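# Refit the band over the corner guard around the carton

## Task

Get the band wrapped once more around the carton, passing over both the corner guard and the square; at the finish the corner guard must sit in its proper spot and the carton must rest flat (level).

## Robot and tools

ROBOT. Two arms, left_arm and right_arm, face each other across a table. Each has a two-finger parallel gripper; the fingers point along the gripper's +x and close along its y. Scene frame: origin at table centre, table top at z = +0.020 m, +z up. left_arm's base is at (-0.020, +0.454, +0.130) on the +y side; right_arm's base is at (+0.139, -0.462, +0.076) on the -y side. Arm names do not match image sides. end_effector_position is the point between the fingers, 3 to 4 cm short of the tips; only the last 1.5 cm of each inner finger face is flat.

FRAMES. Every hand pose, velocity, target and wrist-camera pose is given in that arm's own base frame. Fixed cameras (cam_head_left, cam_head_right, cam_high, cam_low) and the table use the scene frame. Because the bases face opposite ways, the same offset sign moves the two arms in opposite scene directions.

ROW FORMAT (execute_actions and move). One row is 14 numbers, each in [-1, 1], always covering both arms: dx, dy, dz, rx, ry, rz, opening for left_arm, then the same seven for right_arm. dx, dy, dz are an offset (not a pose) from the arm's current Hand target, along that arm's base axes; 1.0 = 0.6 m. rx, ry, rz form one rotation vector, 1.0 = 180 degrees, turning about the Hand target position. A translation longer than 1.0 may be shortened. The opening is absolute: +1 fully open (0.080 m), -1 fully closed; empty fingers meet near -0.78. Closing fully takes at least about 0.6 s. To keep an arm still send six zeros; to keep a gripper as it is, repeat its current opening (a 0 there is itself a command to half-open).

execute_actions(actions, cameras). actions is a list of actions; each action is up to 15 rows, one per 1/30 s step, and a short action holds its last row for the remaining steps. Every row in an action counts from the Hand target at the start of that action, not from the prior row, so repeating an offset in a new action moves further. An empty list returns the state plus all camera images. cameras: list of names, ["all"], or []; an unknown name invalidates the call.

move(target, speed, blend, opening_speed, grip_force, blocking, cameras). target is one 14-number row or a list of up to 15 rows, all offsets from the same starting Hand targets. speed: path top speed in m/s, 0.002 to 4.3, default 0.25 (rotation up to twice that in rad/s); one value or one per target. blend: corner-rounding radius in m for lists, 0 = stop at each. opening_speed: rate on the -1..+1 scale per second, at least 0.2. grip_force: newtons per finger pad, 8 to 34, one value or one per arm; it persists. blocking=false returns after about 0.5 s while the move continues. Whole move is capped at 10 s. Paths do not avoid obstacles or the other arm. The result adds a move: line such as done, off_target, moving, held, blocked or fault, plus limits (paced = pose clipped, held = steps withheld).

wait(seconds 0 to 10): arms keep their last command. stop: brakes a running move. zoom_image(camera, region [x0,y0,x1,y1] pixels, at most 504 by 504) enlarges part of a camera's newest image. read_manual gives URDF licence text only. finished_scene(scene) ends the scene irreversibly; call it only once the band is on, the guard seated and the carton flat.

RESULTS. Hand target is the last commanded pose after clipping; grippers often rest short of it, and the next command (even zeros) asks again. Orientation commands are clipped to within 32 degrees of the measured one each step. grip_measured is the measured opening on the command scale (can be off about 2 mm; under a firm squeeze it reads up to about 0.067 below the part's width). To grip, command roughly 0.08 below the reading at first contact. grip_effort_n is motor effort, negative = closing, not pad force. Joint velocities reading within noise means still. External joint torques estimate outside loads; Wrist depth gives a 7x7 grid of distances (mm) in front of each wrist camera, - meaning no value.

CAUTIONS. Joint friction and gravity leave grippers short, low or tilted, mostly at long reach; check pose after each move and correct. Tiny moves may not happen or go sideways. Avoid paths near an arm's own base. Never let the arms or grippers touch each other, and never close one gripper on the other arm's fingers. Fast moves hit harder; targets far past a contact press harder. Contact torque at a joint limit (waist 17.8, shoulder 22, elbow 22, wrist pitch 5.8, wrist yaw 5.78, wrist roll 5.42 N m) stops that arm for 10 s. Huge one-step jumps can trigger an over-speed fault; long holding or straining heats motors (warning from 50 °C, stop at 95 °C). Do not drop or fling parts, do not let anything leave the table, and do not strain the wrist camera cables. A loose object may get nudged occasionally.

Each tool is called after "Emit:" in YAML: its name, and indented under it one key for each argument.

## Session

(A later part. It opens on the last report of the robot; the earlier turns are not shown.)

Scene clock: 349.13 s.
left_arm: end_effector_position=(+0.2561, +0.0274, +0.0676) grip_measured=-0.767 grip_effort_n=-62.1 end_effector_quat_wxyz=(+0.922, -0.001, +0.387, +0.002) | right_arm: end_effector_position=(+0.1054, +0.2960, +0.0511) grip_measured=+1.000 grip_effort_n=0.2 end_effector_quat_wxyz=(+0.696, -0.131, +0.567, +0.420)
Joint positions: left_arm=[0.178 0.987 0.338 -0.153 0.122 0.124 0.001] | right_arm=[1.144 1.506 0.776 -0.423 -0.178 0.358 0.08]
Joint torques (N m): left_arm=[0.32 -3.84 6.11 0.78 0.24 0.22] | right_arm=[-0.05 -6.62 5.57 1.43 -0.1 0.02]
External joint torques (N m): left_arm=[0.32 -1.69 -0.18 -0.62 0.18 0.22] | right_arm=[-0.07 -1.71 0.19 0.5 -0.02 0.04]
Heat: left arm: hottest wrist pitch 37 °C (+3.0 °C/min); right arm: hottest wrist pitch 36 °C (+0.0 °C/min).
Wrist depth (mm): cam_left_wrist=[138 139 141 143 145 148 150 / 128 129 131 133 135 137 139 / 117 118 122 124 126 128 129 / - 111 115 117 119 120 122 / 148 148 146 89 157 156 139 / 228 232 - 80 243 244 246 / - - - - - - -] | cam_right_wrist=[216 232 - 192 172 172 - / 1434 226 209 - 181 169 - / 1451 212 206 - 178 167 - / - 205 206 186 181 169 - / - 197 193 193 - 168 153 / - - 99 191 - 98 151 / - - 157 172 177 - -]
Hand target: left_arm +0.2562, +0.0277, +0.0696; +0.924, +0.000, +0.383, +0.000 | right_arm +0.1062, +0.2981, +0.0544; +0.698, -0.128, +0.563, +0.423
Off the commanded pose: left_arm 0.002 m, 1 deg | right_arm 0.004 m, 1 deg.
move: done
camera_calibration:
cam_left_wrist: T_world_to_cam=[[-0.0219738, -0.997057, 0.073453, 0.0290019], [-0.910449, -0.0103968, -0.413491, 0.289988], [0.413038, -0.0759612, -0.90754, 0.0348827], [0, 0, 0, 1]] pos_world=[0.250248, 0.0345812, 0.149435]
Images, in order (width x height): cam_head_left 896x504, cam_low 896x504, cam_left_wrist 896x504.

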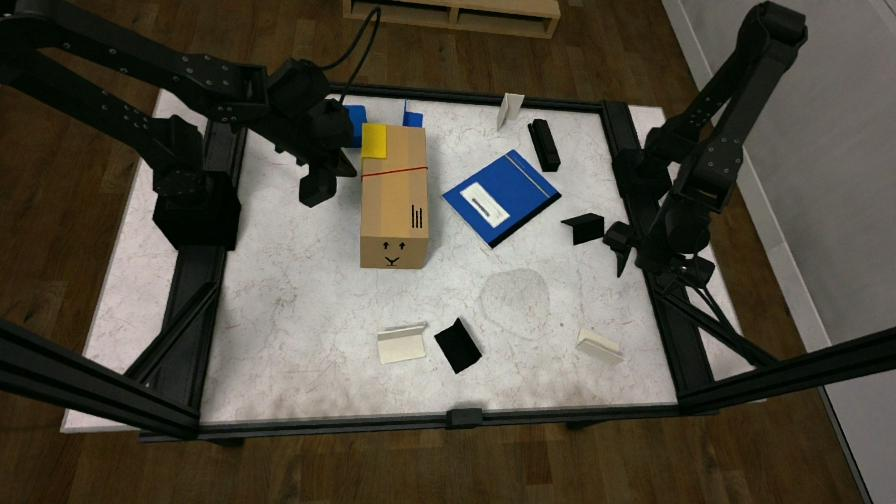

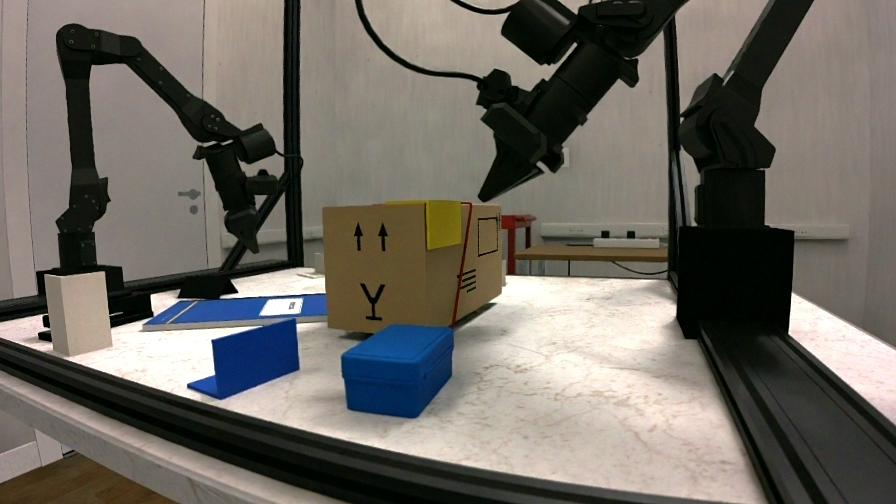

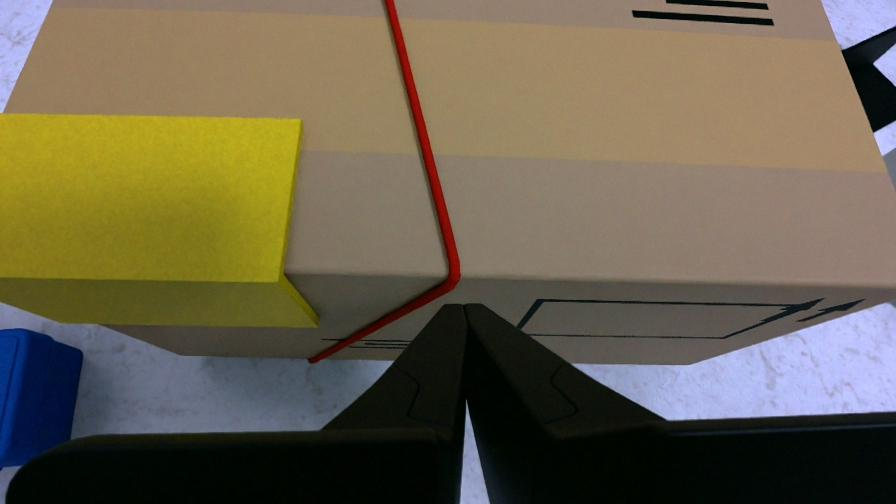

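Emit:
move:
  target:
    - [0, 0, 0, 0, 0, 0, -0.3, 0, 0, 0, 0, 0, 0, 1.0]
    - [0.0222, 0.0025, -0.0222, 0, 0, 0, -0.3, 0, 0, 0, 0, 0, 0, 1.0]
  speed: 0.05
  cameras: ["cam_left_wrist", "cam_low"]

Emit:
zoom_image:
  camera: "cam_low"
  region: [430, 170, 510, 230]

Emit:
zoom_image:
  camera: "cam_left_wrist"
  region: [380, 240, 560, 380]

Scene clock: 392.37 s.
left_arm: end_effector_position=(+0.2695, +0.0299, +0.0612) grip_measured=-0.302 grip_effort_n=13.7 end_effector_quat_wxyz=(+0.925, +0.000, +0.379, +0.003) | right_arm: end_effector_position=(+0.1054, +0.2960, +0.0511) grip_measured=+1.000 grip_effort_n=0.7 end_effector_quat_wxyz=(+0.696, -0.131, +0.567, +0.420)
Joint positions: left_arm=[0.178 1.083 0.337 -0.039 0.122 0.124 0.021] | right_arm=[1.144 1.506 0.776 -0.423 -0.178 0.358 0.08]
Joint torques (N m): left_arm=[-0.14 -0.78 5.13 1.89 0.1 0.09] | right_arm=[-0.05 -6.61 5.55 1.42 -0.11 0.02]
External joint torques (N m): left_arm=[-0.13 1.81 -1.04 0.44 0.05 0.09] | right_arm=[-0.08 -1.75 0.21 0.49 -0.03 0.03]
Heat: left arm: hottest wrist pitch 34 °C (-1.0 °C/min); right arm: hottest elbow 36 °C (+1.0 °C/min).
Wrist depth (mm): cam_left_wrist=[133 135 136 137 140 143 146 / 124 125 126 128 130 132 134 / 112 113 117 119 121 123 125 / 105 106 109 111 114 115 116 / 102 102 105 106 106 110 111 / 223 189 - 179 76 177 239 / - - - 217 77 - -] | cam_right_wrist=[204 230 217 - - - - / 1402 222 218 - 182 169 156 / 225 212 210 194 - 162 157 / - 205 206 - 178 164 156 / - 199 191 - - 165 155 / - - 158 190 - 98 152 / - - 158 184 179 - -]
Hand target: left_arm +0.2696, +0.0293, +0.0564; +0.924, +0.000, +0.383, +0.000 | right_arm +0.1062, +0.2981, +0.0544; +0.698, -0.128, +0.563, +0.423
Off the commanded pose: left_arm 0.005 m, 1 deg | right_arm 0.004 m, 1 deg.
move: done
camera_calibration:
cam_left_wrist: T_world_to_cam=[[-0.0228071, -0.997281, 0.0700676, 0.0326331], [-0.903331, -0.00947123, -0.42884, 0.298617], [0.428338, -0.0730749, -0.900659, 0.0191392], [0, 0, 0, 1]] pos_world=[0.262296, 0.0367713, 0.14301]
Images, in order (width x height): cam_low 896x504, cam_left_wrist 896x504.

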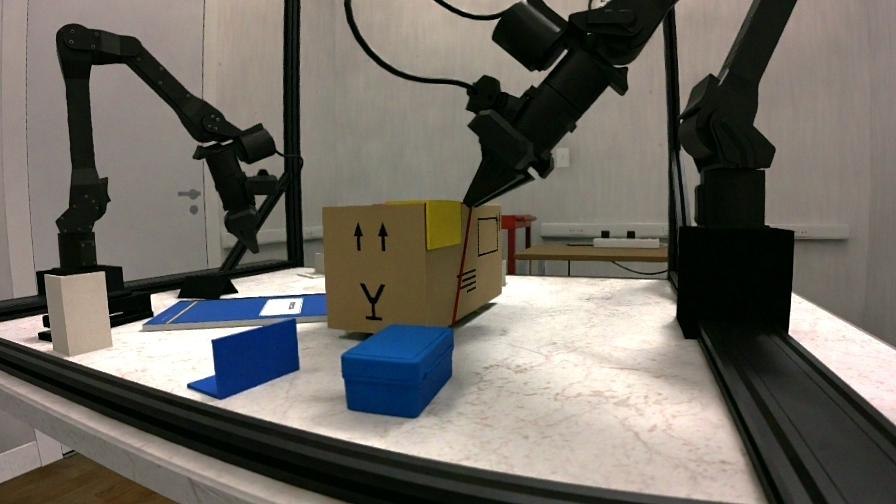

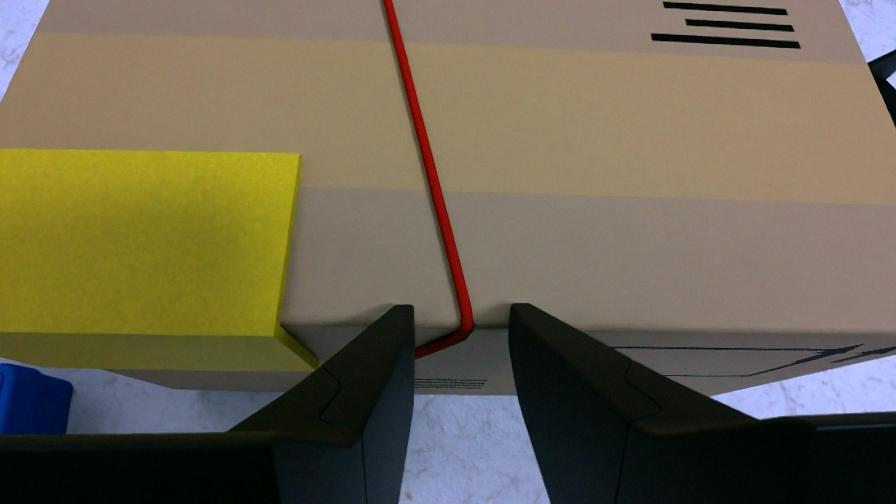

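Scaled by 6.300 from the camera's 896x504 image, which has a finer 1280x720 frame.

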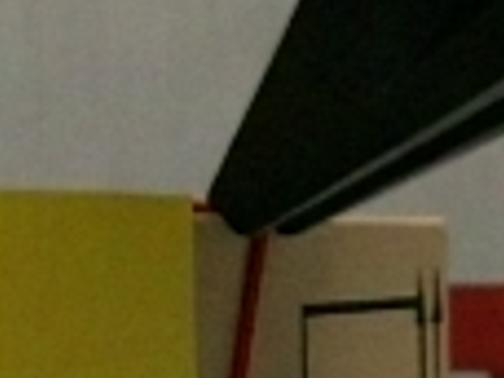

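Scaled by 2.800 from the camera's 896x504 image, which has a finer 1280x720 frame.

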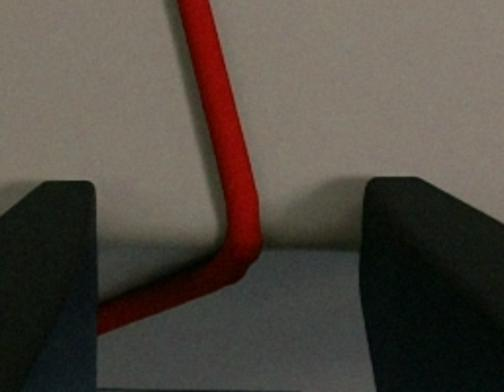

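Emit:
move:
  target: [0.0017, -0.0017, -0.0017, 0, 0, 0, -0.95, 0, 0, 0, 0, 0, 0, 1.0]
  speed: 0.05
  cameras: ["cam_left_wrist", "cam_low"]

Emit:
zoom_image:
  camera: "cam_left_wrist"
  region: [380, 240, 560, 380]

Emit:
zoom_image:
  camera: "cam_low"
  region: [430, 170, 510, 230]

Scene clock: 399.13 s.
left_arm: end_effector_position=(+0.2701, +0.0288, +0.0613) grip_measured=-0.766 grip_effort_n=-63.5 end_effector_quat_wxyz=(+0.926, +0.000, +0.377, +0.000) | right_arm: end_effector_position=(+0.1054, +0.2960, +0.0511) grip_measured=+1.000 grip_effort_n=0.7 end_effector_quat_wxyz=(+0.696, -0.131, +0.567, +0.420)
Joint positions: left_arm=[0.176 1.084 0.336 -0.034 0.126 0.124 0.001] | right_arm=[1.144 1.506 0.776 -0.423 -0.178 0.358 0.08]
Joint torques (N m): left_arm=[-0.57 -0.05 5.14 2.12 -0.19 -0.07] | right_arm=[-0.02 -6.59 5.56 1.42 -0.12 0.01]
External joint torques (N m): left_arm=[-0.56 2.57 -1.1 0.65 -0.25 -0.07] | right_arm=[-0.05 -1.7 0.18 0.48 -0.03 0.02]
Heat: left arm: hottest wrist pitch 37 °C (+1.0 °C/min); right arm: hottest elbow 36 °C (+1.0 °C/min).
Wrist depth (mm): cam_left_wrist=[134 136 137 140 142 145 149 / 125 126 127 130 131 134 135 / 113 114 118 120 122 124 126 / 106 107 110 112 115 116 117 / 101 102 107 100 109 111 111 / 223 221 - 81 145 171 240 / - - - - - - -] | cam_right_wrist=[1387 - - - 179 169 - / 1410 - 208 192 - 167 156 / 229 210 211 192 175 167 155 / 255 207 - 189 178 167 156 / - 136 191 189 172 - - / - - 111 - 179 98 152 / - - 154 - 176 - -]
Hand target: left_arm +0.2705, +0.0282, +0.0553; +0.924, +0.000, +0.383, +0.000 | right_arm +0.1062, +0.2981, +0.0544; +0.698, -0.128, +0.563, +0.423
Off the commanded pose: left_arm 0.006 m, 1 deg | right_arm 0.004 m, 1 deg.
move: done
camera_calibration:
cam_left_wrist: T_world_to_cam=[[-0.0283233, -0.996975, 0.0723747, 0.032867], [-0.902008, -0.0057123, -0.431682, 0.298879], [0.43079, -0.0775092, -0.899118, 0.0182024], [0, 0, 0, 1]] pos_world=[0.262681, 0.0358857, 0.143008]
Images, in order (width x height): cam_low 896x504, cam_left_wrist 896x504.

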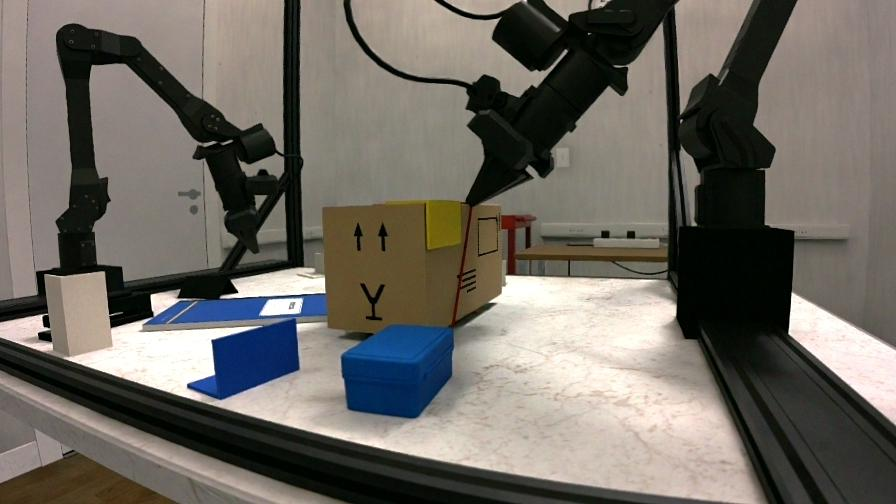

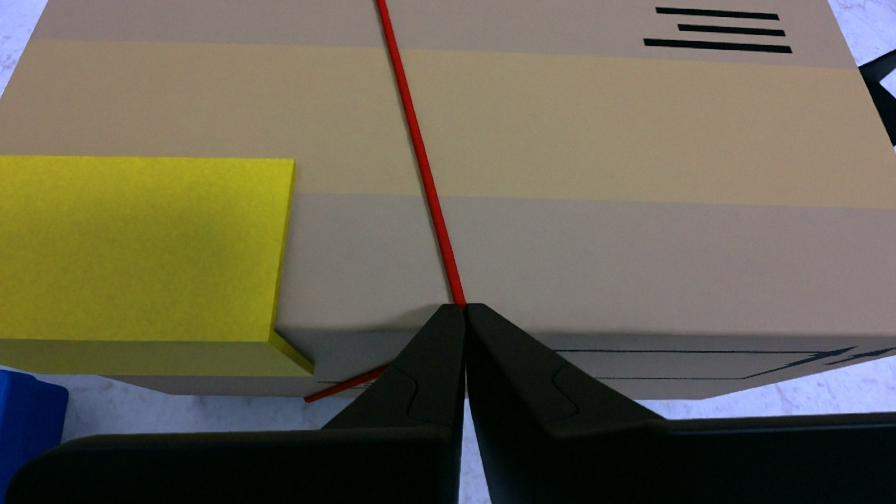

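Scaled by 2.800 from the camera's 896x504 image, which has a finer 1280x720 frame.

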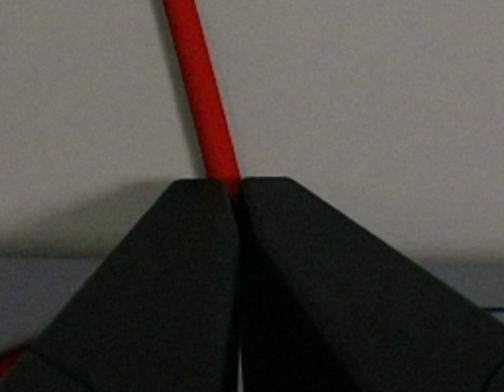

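Scaled by 6.300 from the camera's 896x504 image, which has a finer 1280x720 frame.

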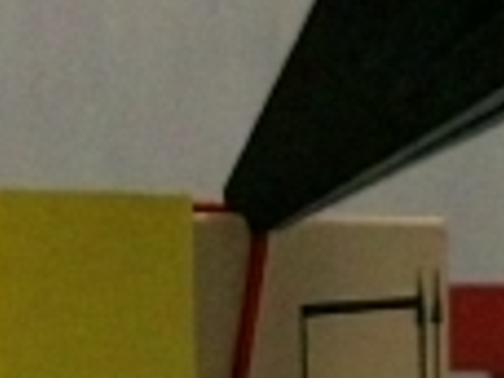

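Emit:
move:
  target:
    - [0, 0, 0, 0, 0, 0, -0.4, 0, 0, 0, 0, 0, 0, 1.0]
    - [-0.0417, 0, 0.0583, 0, 0, 0, -0.4, 0, 0, 0, 0, 0, 0, 1.0]
    - [0.0592, -0.0053, 0.0995, -0.0218, 0.2492, 0.0526, -0.2, 0, 0, 0, 0, 0, 0, 1.0]
  speed: [0.1, 0.15, 0.25]
  blend: [0, 0.01, 0]
  cameras: ["cam_left_wrist", "cam_low"]

Emit:
zoom_image:
  camera: "cam_left_wrist"
  region: [300, 150, 600, 350]

Scene clock: 458.00 s.
left_arm: end_effector_position=(+0.3032, +0.0249, +0.1152) grip_measured=-0.203 grip_effort_n=15.1 end_effector_quat_wxyz=(+0.705, -0.063, +0.704, +0.059) | right_arm: end_effector_position=(+0.1054, +0.2960, +0.0511) grip_measured=+1.000 grip_effort_n=0.2 end_effector_quat_wxyz=(+0.696, -0.131, +0.567, +0.420)
Joint positions: left_arm=[0.085 1.699 1.332 -1.202 0.006 -0.088 0.026] | right_arm=[1.144 1.506 0.776 -0.423 -0.178 0.358 0.08]
Joint torques (N m): left_arm=[-0.39 -6.03 6.72 -0.29 -0.25 -0.13] | right_arm=[-0.03 -6.59 5.58 1.43 -0.12 0.02]
External joint torques (N m): left_arm=[-0.38 0.6 1.09 -0.63 -0.24 -0.13] | right_arm=[-0.03 -1.68 0.21 0.49 -0.04 0.03]
Motor temperatures (°C): left_arm=[21 26 31 54 28 28] | right_arm=[24 33 36 36 26 28]
Heat: left arm: hottest wrist pitch 54 °C (+18.0 °C/min); right arm: hottest elbow 36 °C (+0.0 °C/min). Fold the left arm in close to its base, or ease its load, before you think long.
Wrist depth (mm): cam_left_wrist=[121 122 123 124 126 126 128 / 125 127 129 130 133 134 135 / 132 134 136 139 140 142 143 / 289 291 145 147 149 151 156 / 309 304 302 313 155 159 329 / 329 - - 335 - 344 348 / - - - 360 - - -] | cam_right_wrist=[1295 - - - 176 164 155 / 1442 220 216 190 182 - 157 / 226 212 212 - 181 - - / 257 206 203 196 177 - - / - 199 191 - - 164 156 / - - 159 - - 98 150 / - - 159 185 - - -]
Hand target: left_arm +0.3061, +0.0250, +0.1150; +0.704, -0.061, +0.704, +0.062 | right_arm +0.1062, +0.2981, +0.0544; +0.698, -0.128, +0.563, +0.423
Off the commanded pose: left_arm 0.003 m, 0 deg | right_arm 0.004 m, 1 deg.
MOTOR HOT: joint 4 (wrist pitch) of the left arm reports 54 °C; the controller stops that arm at 95 °C. To cool a motor, set the load down, stop pushing, or move to a pose that needs little force.
move: done
camera_calibration:
cam_left_wrist: T_world_to_cam=[[0.202835, -0.976211, 0.0766118, -0.0450322], [-0.924908, -0.165306, 0.342373, 0.273728], [-0.321564, -0.140304, -0.936436, 0.28618], [0, 0, 0, 1]] pos_world=[0.354332, 0.0414402, 0.177722]
Images, in order (width x height): cam_low 896x504, cam_left_wrist 896x504.

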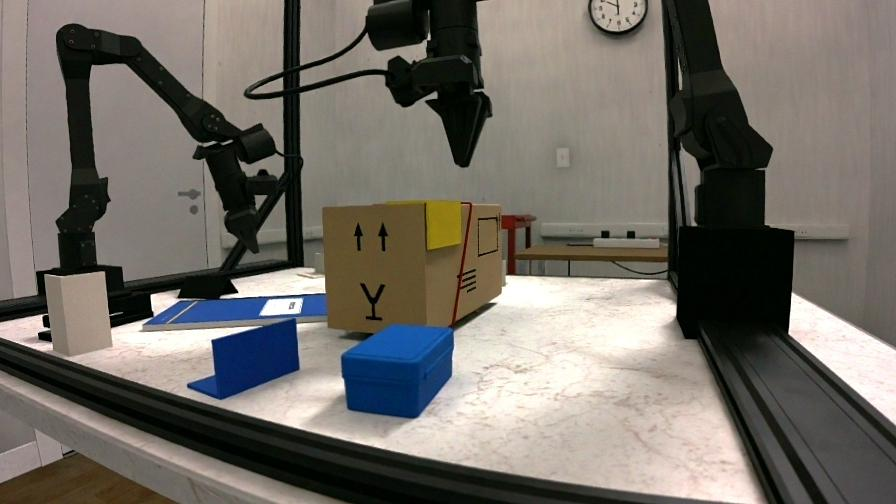

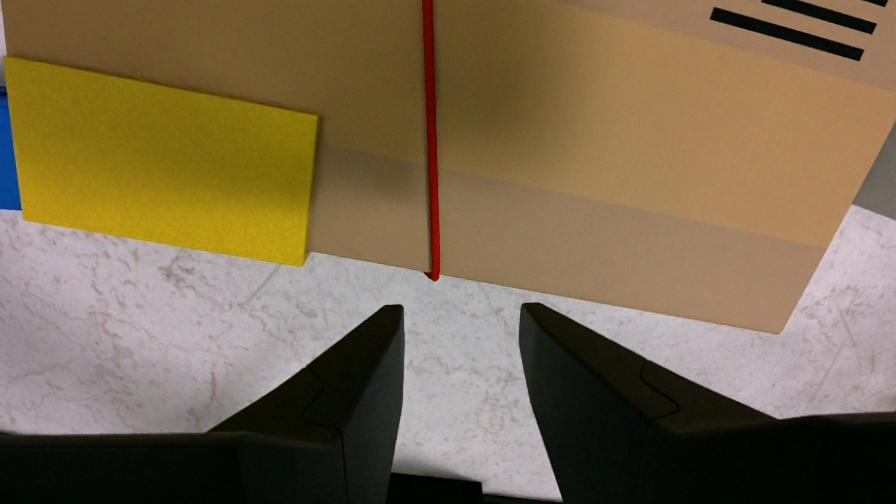

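Scaled by 1.680 from the camera's 896x504 image, which has a finer 1280x720 frame.

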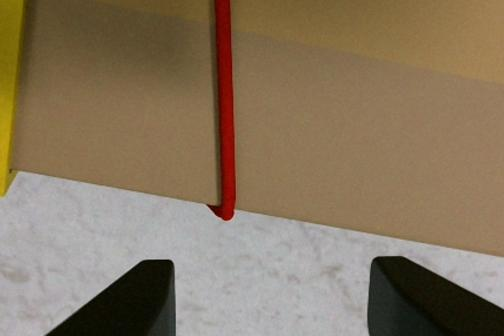

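Emit:
move:
  target: [0.0115, 0.0083, -0.0467, 0, 0, 0, -0.2, 0, 0, 0, 0, 0, 0, 1.0]
  speed: 0.12
  cameras: ["cam_left_wrist", "cam_low"]

Emit:
zoom_image:
  camera: "cam_left_wrist"
  region: [340, 200, 600, 380]

Emit:
zoom_image:
  camera: "cam_low"
  region: [420, 150, 520, 230]

Scene clock: 504.37 s.
left_arm: end_effector_position=(+0.3152, +0.0280, +0.0927) grip_measured=-0.203 grip_effort_n=15.1 end_effector_quat_wxyz=(+0.711, -0.064, +0.698, +0.060) | right_arm: end_effector_position=(+0.1054, +0.2960, +0.0511) grip_measured=+1.000 grip_effort_n=1.2 end_effector_quat_wxyz=(+0.696, -0.131, +0.567, +0.420)
Joint positions: left_arm=[0.092 1.745 1.295 -1.102 0.006 -0.084 0.026] | right_arm=[1.144 1.506 0.776 -0.423 -0.178 0.358 0.08]
Joint torques (N m): left_arm=[0.24 -6.45 4.44 0 -0.24 0.18] | right_arm=[-0.02 -6.62 5.55 1.41 -0.11 0.02]
External joint torques (N m): left_arm=[0.22 0.48 -1.17 -0.38 -0.23 0.18] | right_arm=[-0.01 -1.82 0.32 0.52 -0.04 0.03]
Motor temperatures (°C): left_arm=[21 28 37 36 28 28] | right_arm=[24 33 36 36 26 28]
Heat: left arm: hottest elbow 37 °C (+6.1 °C/min); right arm: hottest elbow 36 °C (+0.0 °C/min).
Wrist depth (mm): cam_left_wrist=[101 102 103 104 104 106 107 / - 107 109 110 111 112 113 / 110 111 114 116 118 118 119 / 118 117 121 123 124 126 127 / 283 124 126 129 128 135 136 / 297 - - 306 - 141 145 / - - - - - - -] | cam_right_wrist=[1308 231 216 193 - - 155 / 1395 225 216 - 180 - 154 / 225 210 211 - 181 170 154 / 224 205 206 198 178 - 155 / - 131 192 190 - 164 154 / - - 159 189 178 98 151 / - - 154 - - - -]
Hand target: left_arm +0.3129, +0.0300, +0.0870; +0.704, -0.061, +0.705, +0.062 | right_arm +0.1062, +0.2981, +0.0544; +0.698, -0.128, +0.563, +0.423
Off the commanded pose: left_arm 0.006 m, 1 deg | right_arm 0.004 m, 1 deg.
MOTOR HOT: cleared for the motors of the left arm.
move: done
camera_calibration:
cam_left_wrist: T_world_to_cam=[[0.204494, -0.975717, 0.0784816, -0.0434787], [-0.929865, -0.168581, 0.327004, 0.296178], [-0.305833, -0.139848, -0.941758, 0.264806], [0, 0, 0, 1]] pos_world=[0.365283, 0.0445398, 0.155944]
Images, in order (width x height): cam_low 896x504, cam_left_wrist 896x504.

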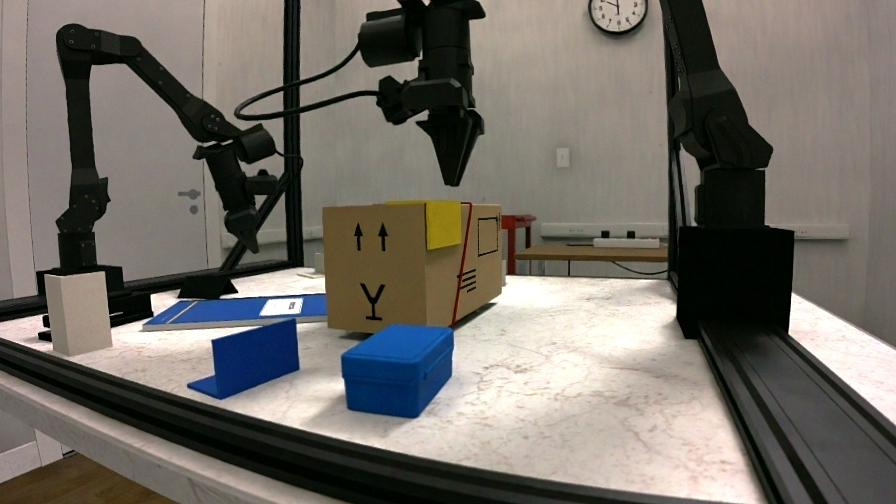

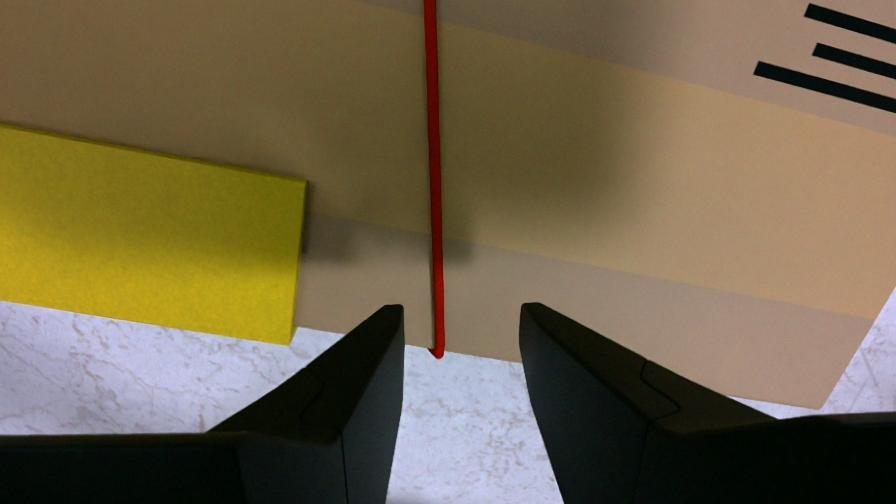

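Scaled by 1.938 from the camera's 896x504 image, which has a finer 1280x720 frame.

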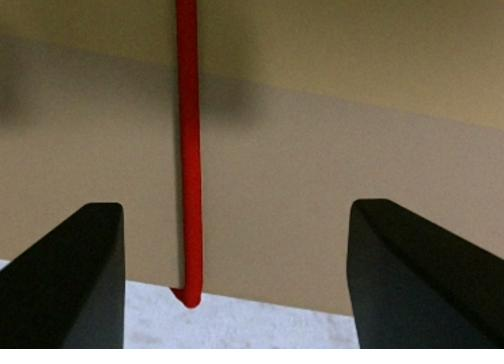

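Scaled by 5.040 from the camera's 896x504 image, which has a finer 1280x720 frame.

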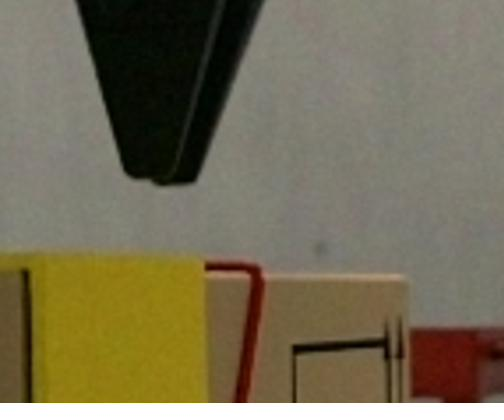

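Emit:
move:
  target: [-0.004, 0.0083, -0.0233, 0, 0.006, 0, -0.3, 0, 0, 0, 0, 0, 0, 1.0]
  speed: 0.08
  cameras: ["cam_left_wrist"]

Emit:
zoom_image:
  camera: "cam_left_wrist"
  region: [340, 200, 600, 380]

Scene clock: 518.50 s.
left_arm: end_effector_position=(+0.3133, +0.0330, +0.0789) grip_measured=-0.297 grip_effort_n=-14.2 end_effector_quat_wxyz=(+0.705, -0.064, +0.704, +0.061) | right_arm: end_effector_position=(+0.1054, +0.2960, +0.0511) grip_measured=+1.000 grip_effort_n=0.2 end_effector_quat_wxyz=(+0.696, -0.131, +0.567, +0.420)
Joint positions: left_arm=[0.107 1.766 1.264 -1.068 0.004 -0.069 0.022] | right_arm=[1.144 1.506 0.776 -0.423 -0.178 0.358 0.08]
Joint torques (N m): left_arm=[0.27 -6.4 4.26 -0.04 -0.23 0.19] | right_arm=[-0.04 -6.6 5.54 1.43 -0.11 0.02]
External joint torques (N m): left_arm=[0.26 0.57 -1.25 -0.39 -0.22 0.19] | right_arm=[-0.04 -1.76 0.26 0.52 -0.03 0.03]
Heat: left arm: hottest wrist pitch 35 °C (-18.2 °C/min); right arm: hottest elbow 36 °C (+0.0 °C/min).
Wrist depth (mm): cam_left_wrist=[- 90 90 90 92 92 93 / - 94 95 97 97 99 98 / 96 98 100 102 102 104 105 / - 103 106 108 109 110 112 / 110 109 112 113 113 119 119 / 285 282 - 121 76 125 127 / - - - 319 77 - -] | cam_right_wrist=[1459 232 - - 184 - 158 / 1395 228 - 194 - - 153 / 1402 212 - 191 - 171 155 / 256 206 207 - 176 - 151 / 118 199 191 - 182 - 155 / - - 180 192 - 98 150 / - - 157 187 - - -]
Hand target: left_arm +0.3106, +0.0350, +0.0730; +0.698, -0.061, +0.711, +0.062 | right_arm +0.1062, +0.2981, +0.0544; +0.698, -0.128, +0.563, +0.423
Off the commanded pose: left_arm 0.007 m, 1 deg | right_arm 0.004 m, 1 deg.
move: done
camera_calibration:
cam_left_wrist: T_world_to_cam=[[0.205826, -0.975768, 0.074249, -0.0371665], [-0.923972, -0.168786, 0.343202, 0.296591], [-0.322353, -0.139244, -0.936322, 0.256696], [0, 0, 0, 1]] pos_world=[0.364438, 0.0495378, 0.141319]
Images, in order (width x height): cam_left_wrist 896x504.

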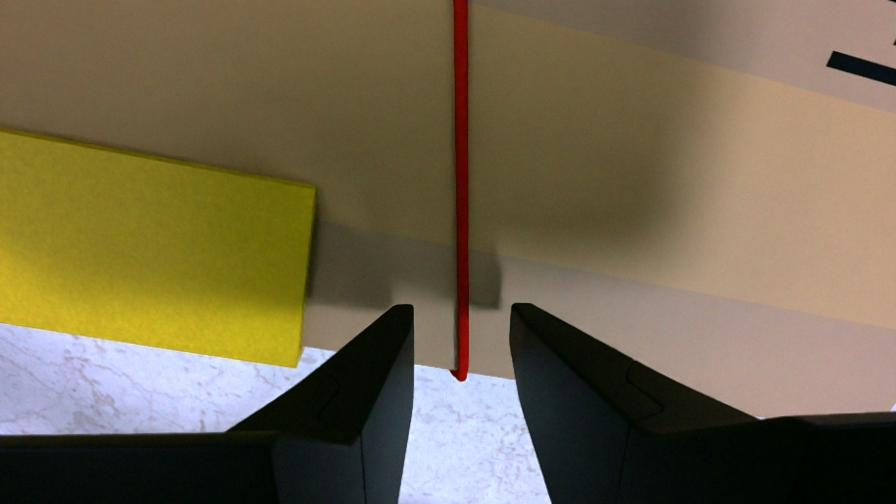

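Scaled by 1.938 from the camera's 896x504 image, which has a finer 1280x720 frame.

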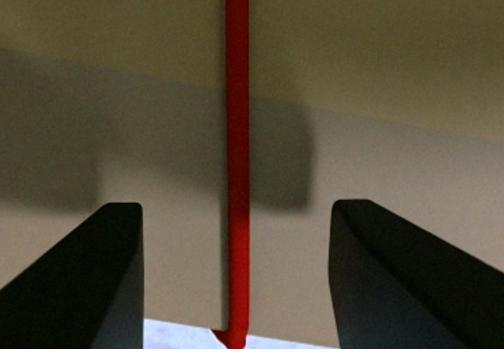

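Emit:
move:
  target:
    - [0, 0.0, -0.0108, 0, 0, 0, -0.3, 0, 0, 0, 0, 0, 0, 1.0]
    - [0, 0.0, -0.0108, 0, 0, 0, -0.95, 0, 0, 0, 0, 0, 0, 1.0]
    - [0, 0.0, 0.0158, 0, 0, 0, -0.95, 0, 0, 0, 0, 0, 0, 1.0]
  speed: [0.05, 0.05, 0.05]
  cameras: ["cam_left_wrist", "cam_low", "cam_head_right"]

Emit:
zoom_image:
  camera: "cam_left_wrist"
  region: [340, 200, 600, 380]

Emit:
zoom_image:
  camera: "cam_low"
  region: [400, 150, 520, 340]

Scene clock: 532.50 s.
left_arm: end_effector_position=(+0.3078, +0.0324, +0.0784) grip_measured=-0.767 grip_effort_n=-62.1 end_effector_quat_wxyz=(+0.693, -0.064, +0.716, +0.060) | right_arm: end_effector_position=(+0.1054, +0.2960, +0.0511) grip_measured=+1.000 grip_effort_n=0.2 end_effector_quat_wxyz=(+0.696, -0.131, +0.567, +0.420)
Joint positions: left_arm=[0.107 1.773 1.27 -1.1 0.004 -0.069 0.001] | right_arm=[1.144 1.506 0.776 -0.423 -0.178 0.358 0.08]
Joint torques (N m): left_arm=[0.26 -8.46 6.49 -0.34 -0.25 0.18] | right_arm=[-0.04 -6.62 5.57 1.43 -0.11 0.02]
External joint torques (N m): left_arm=[0.28 -1.42 1.02 -0.62 -0.24 0.18] | right_arm=[-0.04 -1.75 0.24 0.51 -0.03 0.03]
Heat: left arm: hottest wrist pitch 34 °C (-11.1 °C/min); right arm: hottest elbow 36 °C (+0.0 °C/min).
Wrist depth (mm): cam_left_wrist=[- 89 88 88 90 89 91 / - 92 93 95 95 97 97 / 95 96 97 101 102 102 103 / 101 102 105 108 108 109 111 / 274 109 112 98 117 119 119 / 291 291 - 80 - 126 129 / - - - - - - -] | cam_right_wrist=[207 233 - 200 - - - / 1365 223 222 192 - - 155 / 226 212 - - - - - / - 206 - - - - - / - 127 191 191 178 - - / - - 158 190 175 98 151 / - - 157 187 181 - -]
Hand target: left_arm +0.3106, +0.0349, +0.0825; +0.698, -0.061, +0.711, +0.062 | right_arm +0.1062, +0.2981, +0.0544; +0.698, -0.128, +0.563, +0.423
Off the commanded pose: left_arm 0.006 m, 1 deg | right_arm 0.004 m, 1 deg.
move: done
camera_calibration:
cam_left_wrist: T_world_to_cam=[[0.207881, -0.975588, 0.0708079, -0.0369247], [-0.912182, -0.167217, 0.374115, 0.28547], [-0.353142, -0.142361, -0.924675, 0.262964], [0, 0, 0, 1]] pos_world=[0.36094, 0.049148, 0.138972]
Images, in order (width x height): cam_head_right 896x504, cam_low 896x504, cam_left_wrist 896x504.

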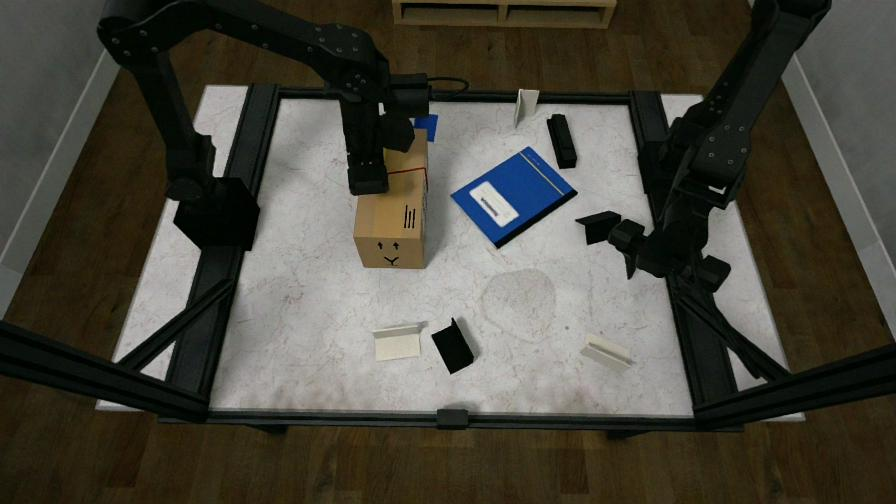

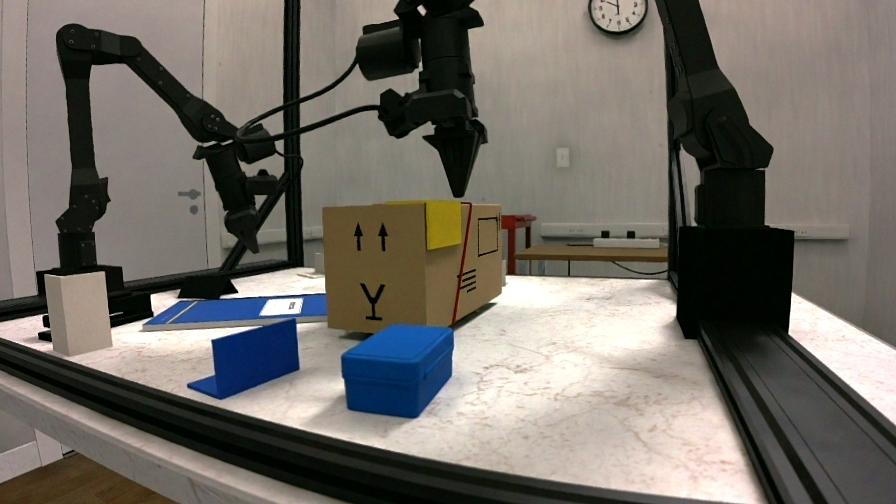

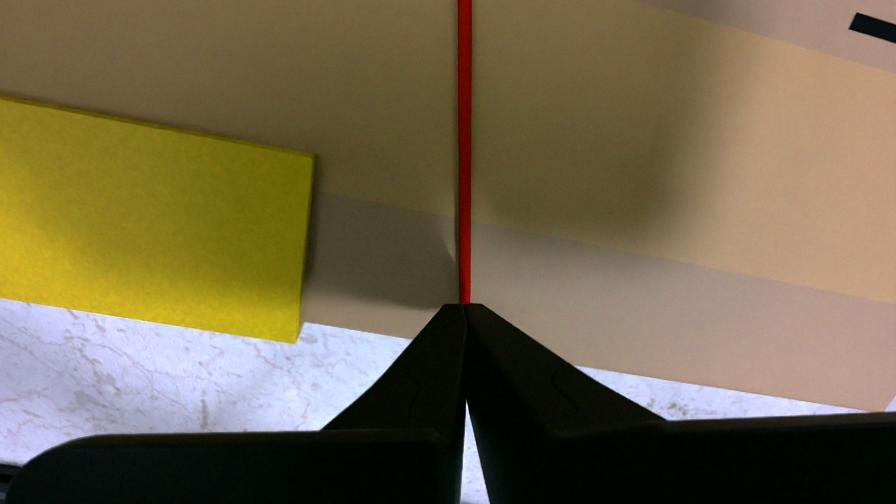

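Scaled by 1.938 from the camera's 896x504 image, which has a finer 1280x720 frame.

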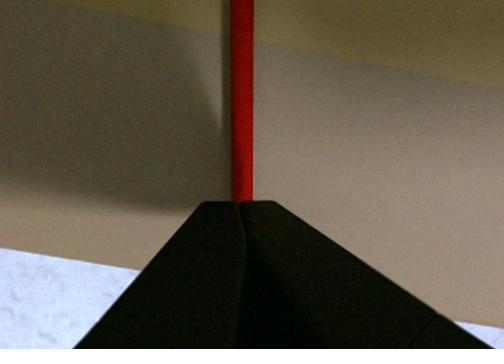

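Scaled by 2.653 from the camera's 896x504 image, which has a finer 1280x720 frame.

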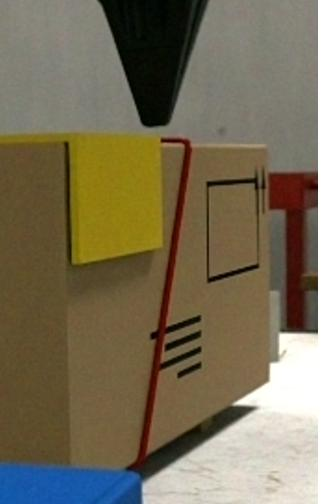

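Emit:
move:
  target:
    - [0, 0.0, 0, 0, 0, 0, -0.4, 0, 0, 0, 0, 0, 0, 1.0]
    - [0.005, 0.0, -0.0383, 0, 0, 0, -0.4, 0, 0, 0, 0, 0, 0, 1.0]
  speed: [0.05, 0.05]
  cameras: ["cam_left_wrist", "cam_low"]

Emit:
zoom_image:
  camera: "cam_low"
  region: [420, 160, 500, 220]

Emit:
zoom_image:
  camera: "cam_left_wrist"
  region: [340, 200, 600, 380]

Scene clock: 552.83 s.
left_arm: end_effector_position=(+0.3164, +0.0333, +0.0696) grip_measured=-0.402 grip_effort_n=14.7 end_effector_quat_wxyz=(+0.706, -0.063, +0.703, +0.061) | right_arm: end_effector_position=(+0.1054, +0.2960, +0.0511) grip_measured=+1.000 grip_effort_n=1.2 end_effector_quat_wxyz=(+0.696, -0.131, +0.567, +0.420)
Joint positions: left_arm=[0.107 1.784 1.247 -1.029 0.004 -0.069 0.017] | right_arm=[1.144 1.506 0.776 -0.423 -0.178 0.358 0.08]
Joint torques (N m): left_arm=[0.2 -5.43 3.45 0.59 -0.23 0.15] | right_arm=[-0.02 -6.56 5.54 1.43 -0.11 0.03]
External joint torques (N m): left_arm=[0.23 1.68 -2.08 0.21 -0.22 0.15] | right_arm=[-0.04 -1.72 0.27 0.53 -0.02 0.04]
Heat: left arm: hottest elbow 35 °C (-1.0 °C/min); right arm: hottest elbow 36 °C (+0.0 °C/min).
Wrist depth (mm): cam_left_wrist=[- 83 83 84 84 85 86 / - 86 88 88 90 91 91 / - 91 93 - - 96 97 / - 94 99 99 101 102 103 / - 101 104 104 104 109 110 / - 106 - 112 77 115 117 / - - - 301 79 - -] | cam_right_wrist=[212 - - - 178 167 156 / 227 230 - 193 181 167 157 / 219 213 - 190 180 167 - / 252 206 205 193 182 164 158 / - 199 193 190 180 - 156 / - - 164 189 - 98 152 / - - 158 181 - - -]
Hand target: left_arm +0.3135, +0.0349, +0.0594; +0.698, -0.061, +0.711, +0.062 | right_arm +0.1062, +0.2981, +0.0544; +0.698, -0.128, +0.563, +0.423
Off the commanded pose: left_arm 0.011 m, 1 deg | right_arm 0.004 m, 1 deg.
move: off_target (left_arm)
camera_calibration:
cam_left_wrist: T_world_to_cam=[[0.205177, -0.975872, 0.0746698, -0.0366137], [-0.925562, -0.168664, 0.338951, 0.303535], [-0.318178, -0.138656, -0.937836, 0.247884], [0, 0, 0, 1]] pos_world=[0.367324, 0.0498357, 0.132325]
Images, in order (width x height): cam_low 896x504, cam_left_wrist 896x504.

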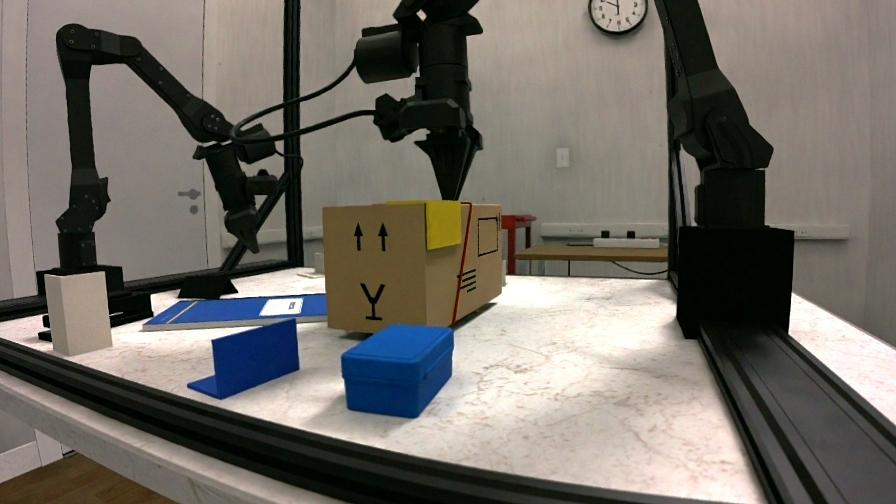

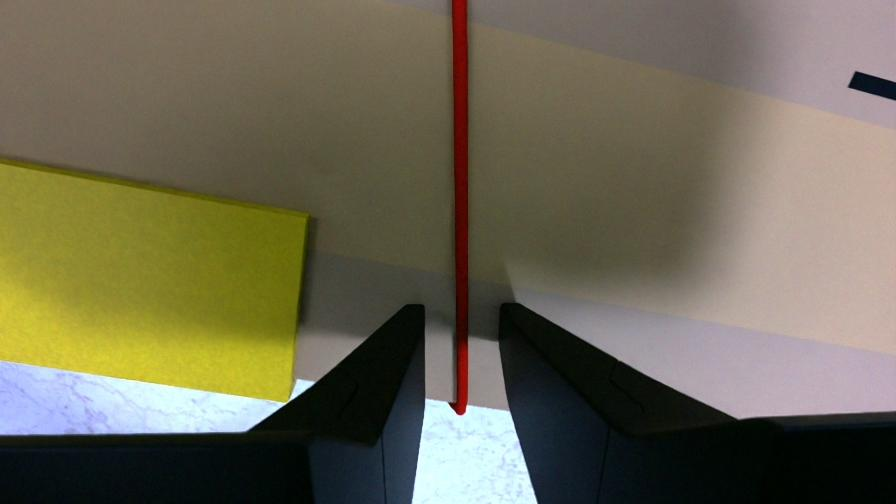

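Scaled by 6.300 from the camera's 896x504 image, which has a finer 1280x720 frame.

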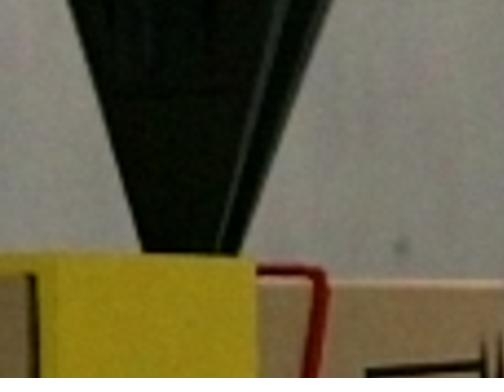

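Scaled by 1.938 from the camera's 896x504 image, which has a finer 1280x720 frame.

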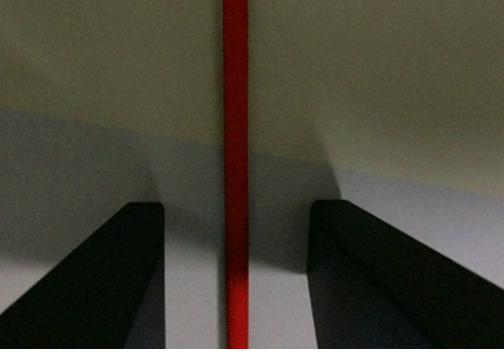

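Emit:
move:
  target:
    - [0, 0.0, 0, 0, 0, 0, -0.95, 0, 0, 0, 0, 0, 0, 1.0]
    - [-0.003, 0.0, 0.045, 0, 0, 0, -0.95, 0, 0, 0, 0, 0, 0, 1.0]
  speed: [0.05, 0.05]
  cameras: ["cam_left_wrist", "cam_low", "cam_high"]

Emit:
zoom_image:
  camera: "cam_low"
  region: [420, 160, 500, 220]

Emit:
zoom_image:
  camera: "cam_left_wrist"
  region: [340, 200, 600, 380]

Scene clock: 562.87 s.
left_arm: end_effector_position=(+0.3100, +0.0327, +0.0796) grip_measured=-0.766 grip_effort_n=-63.5 end_effector_quat_wxyz=(+0.691, -0.063, +0.717, +0.061) | right_arm: end_effector_position=(+0.1054, +0.2960, +0.0511) grip_measured=+1.000 grip_effort_n=0.7 end_effector_quat_wxyz=(+0.696, -0.131, +0.567, +0.420)
Joint positions: left_arm=[0.107 1.784 1.288 -1.112 0.003 -0.069 0.001] | right_arm=[1.144 1.506 0.776 -0.423 -0.178 0.358 0.08]
Joint torques (N m): left_arm=[0.28 -9.83 6.39 -0.66 -0.2 0.17] | right_arm=[-0.04 -6.61 5.55 1.42 -0.11 0.01]
External joint torques (N m): left_arm=[0.27 -2.75 0.91 -0.96 -0.19 0.17] | right_arm=[-0.03 -1.81 0.24 0.49 -0.04 0.02]
Heat: left arm: hottest elbow 33 °C (-4.0 °C/min); right arm: hottest elbow 37 °C (+1.0 °C/min).
Wrist depth (mm): cam_left_wrist=[- 89 89 89 91 90 92 / - 94 94 96 96 98 97 / 96 97 99 102 102 103 104 / 103 103 107 109 109 110 112 / 276 111 113 100 118 121 120 / 294 295 - 71 - 127 129 / - - - - - - -] | cam_right_wrist=[1315 226 211 194 178 - 160 / 1357 220 219 - - - 155 / 224 209 - - - - 155 / 221 206 204 - - - - / - 201 192 191 178 - 153 / - - 159 189 183 98 - / - - 153 186 - - -]
Hand target: left_arm +0.3117, +0.0349, +0.0864; +0.698, -0.061, +0.711, +0.062 | right_arm +0.1062, +0.2981, +0.0544; +0.698, -0.128, +0.563, +0.423
Off the commanded pose: left_arm 0.007 m, 1 deg | right_arm 0.004 m, 1 deg.
move: done
camera_calibration:
cam_left_wrist: T_world_to_cam=[[0.208211, -0.975601, 0.0696454, -0.0371823], [-0.910461, -0.167307, 0.378246, 0.286243], [-0.357365, -0.142164, -0.923082, 0.266115], [0, 0, 0, 1]] pos_world=[0.363455, 0.0494474, 0.139965]
Images, in order (width x height): cam_high 896x504, cam_low 896x504, cam_left_wrist 896x504.

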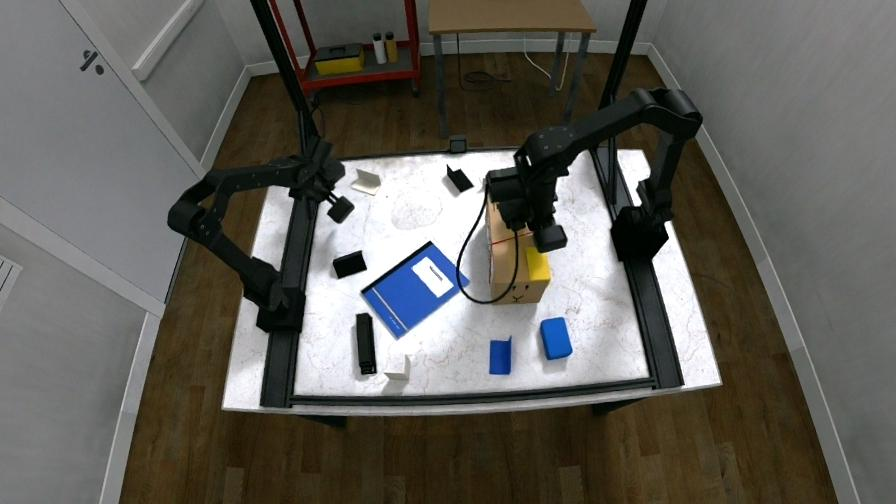

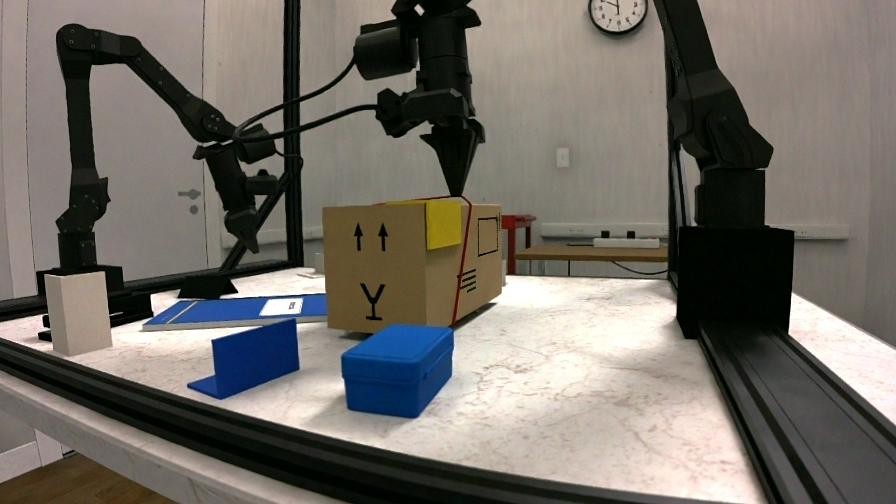

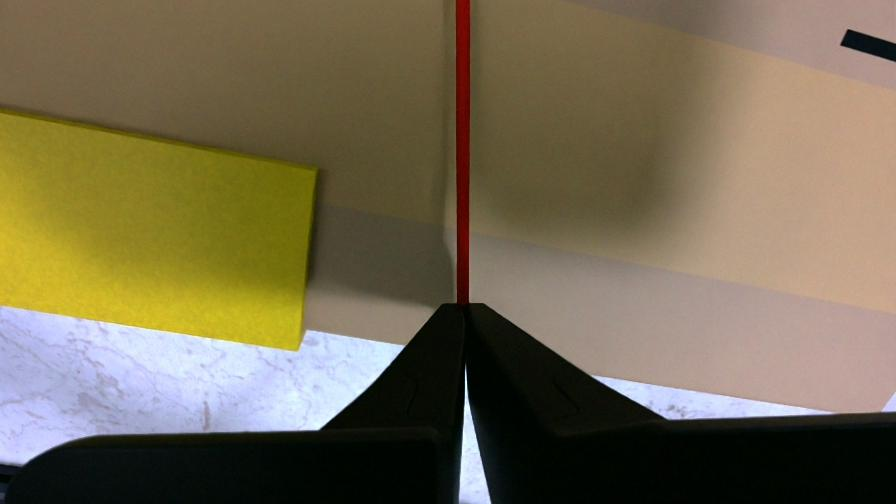

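Scaled by 6.300 from the camera's 896x504 image, which has a finer 1280x720 frame.

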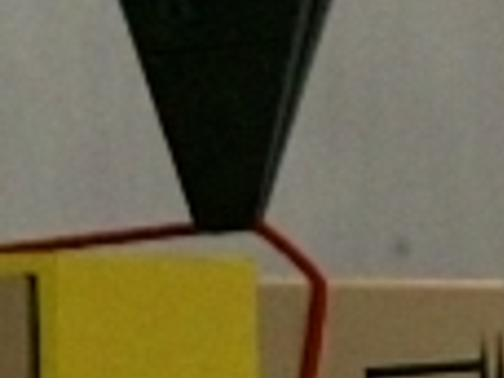

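Scaled by 1.938 from the camera's 896x504 image, which has a finer 1280x720 frame.

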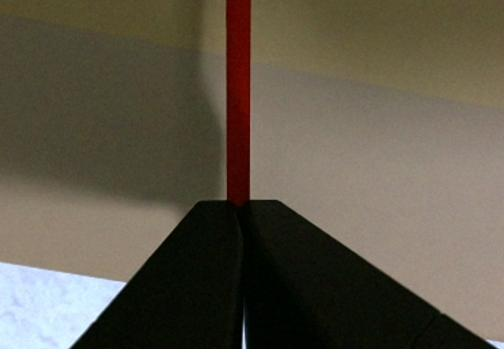

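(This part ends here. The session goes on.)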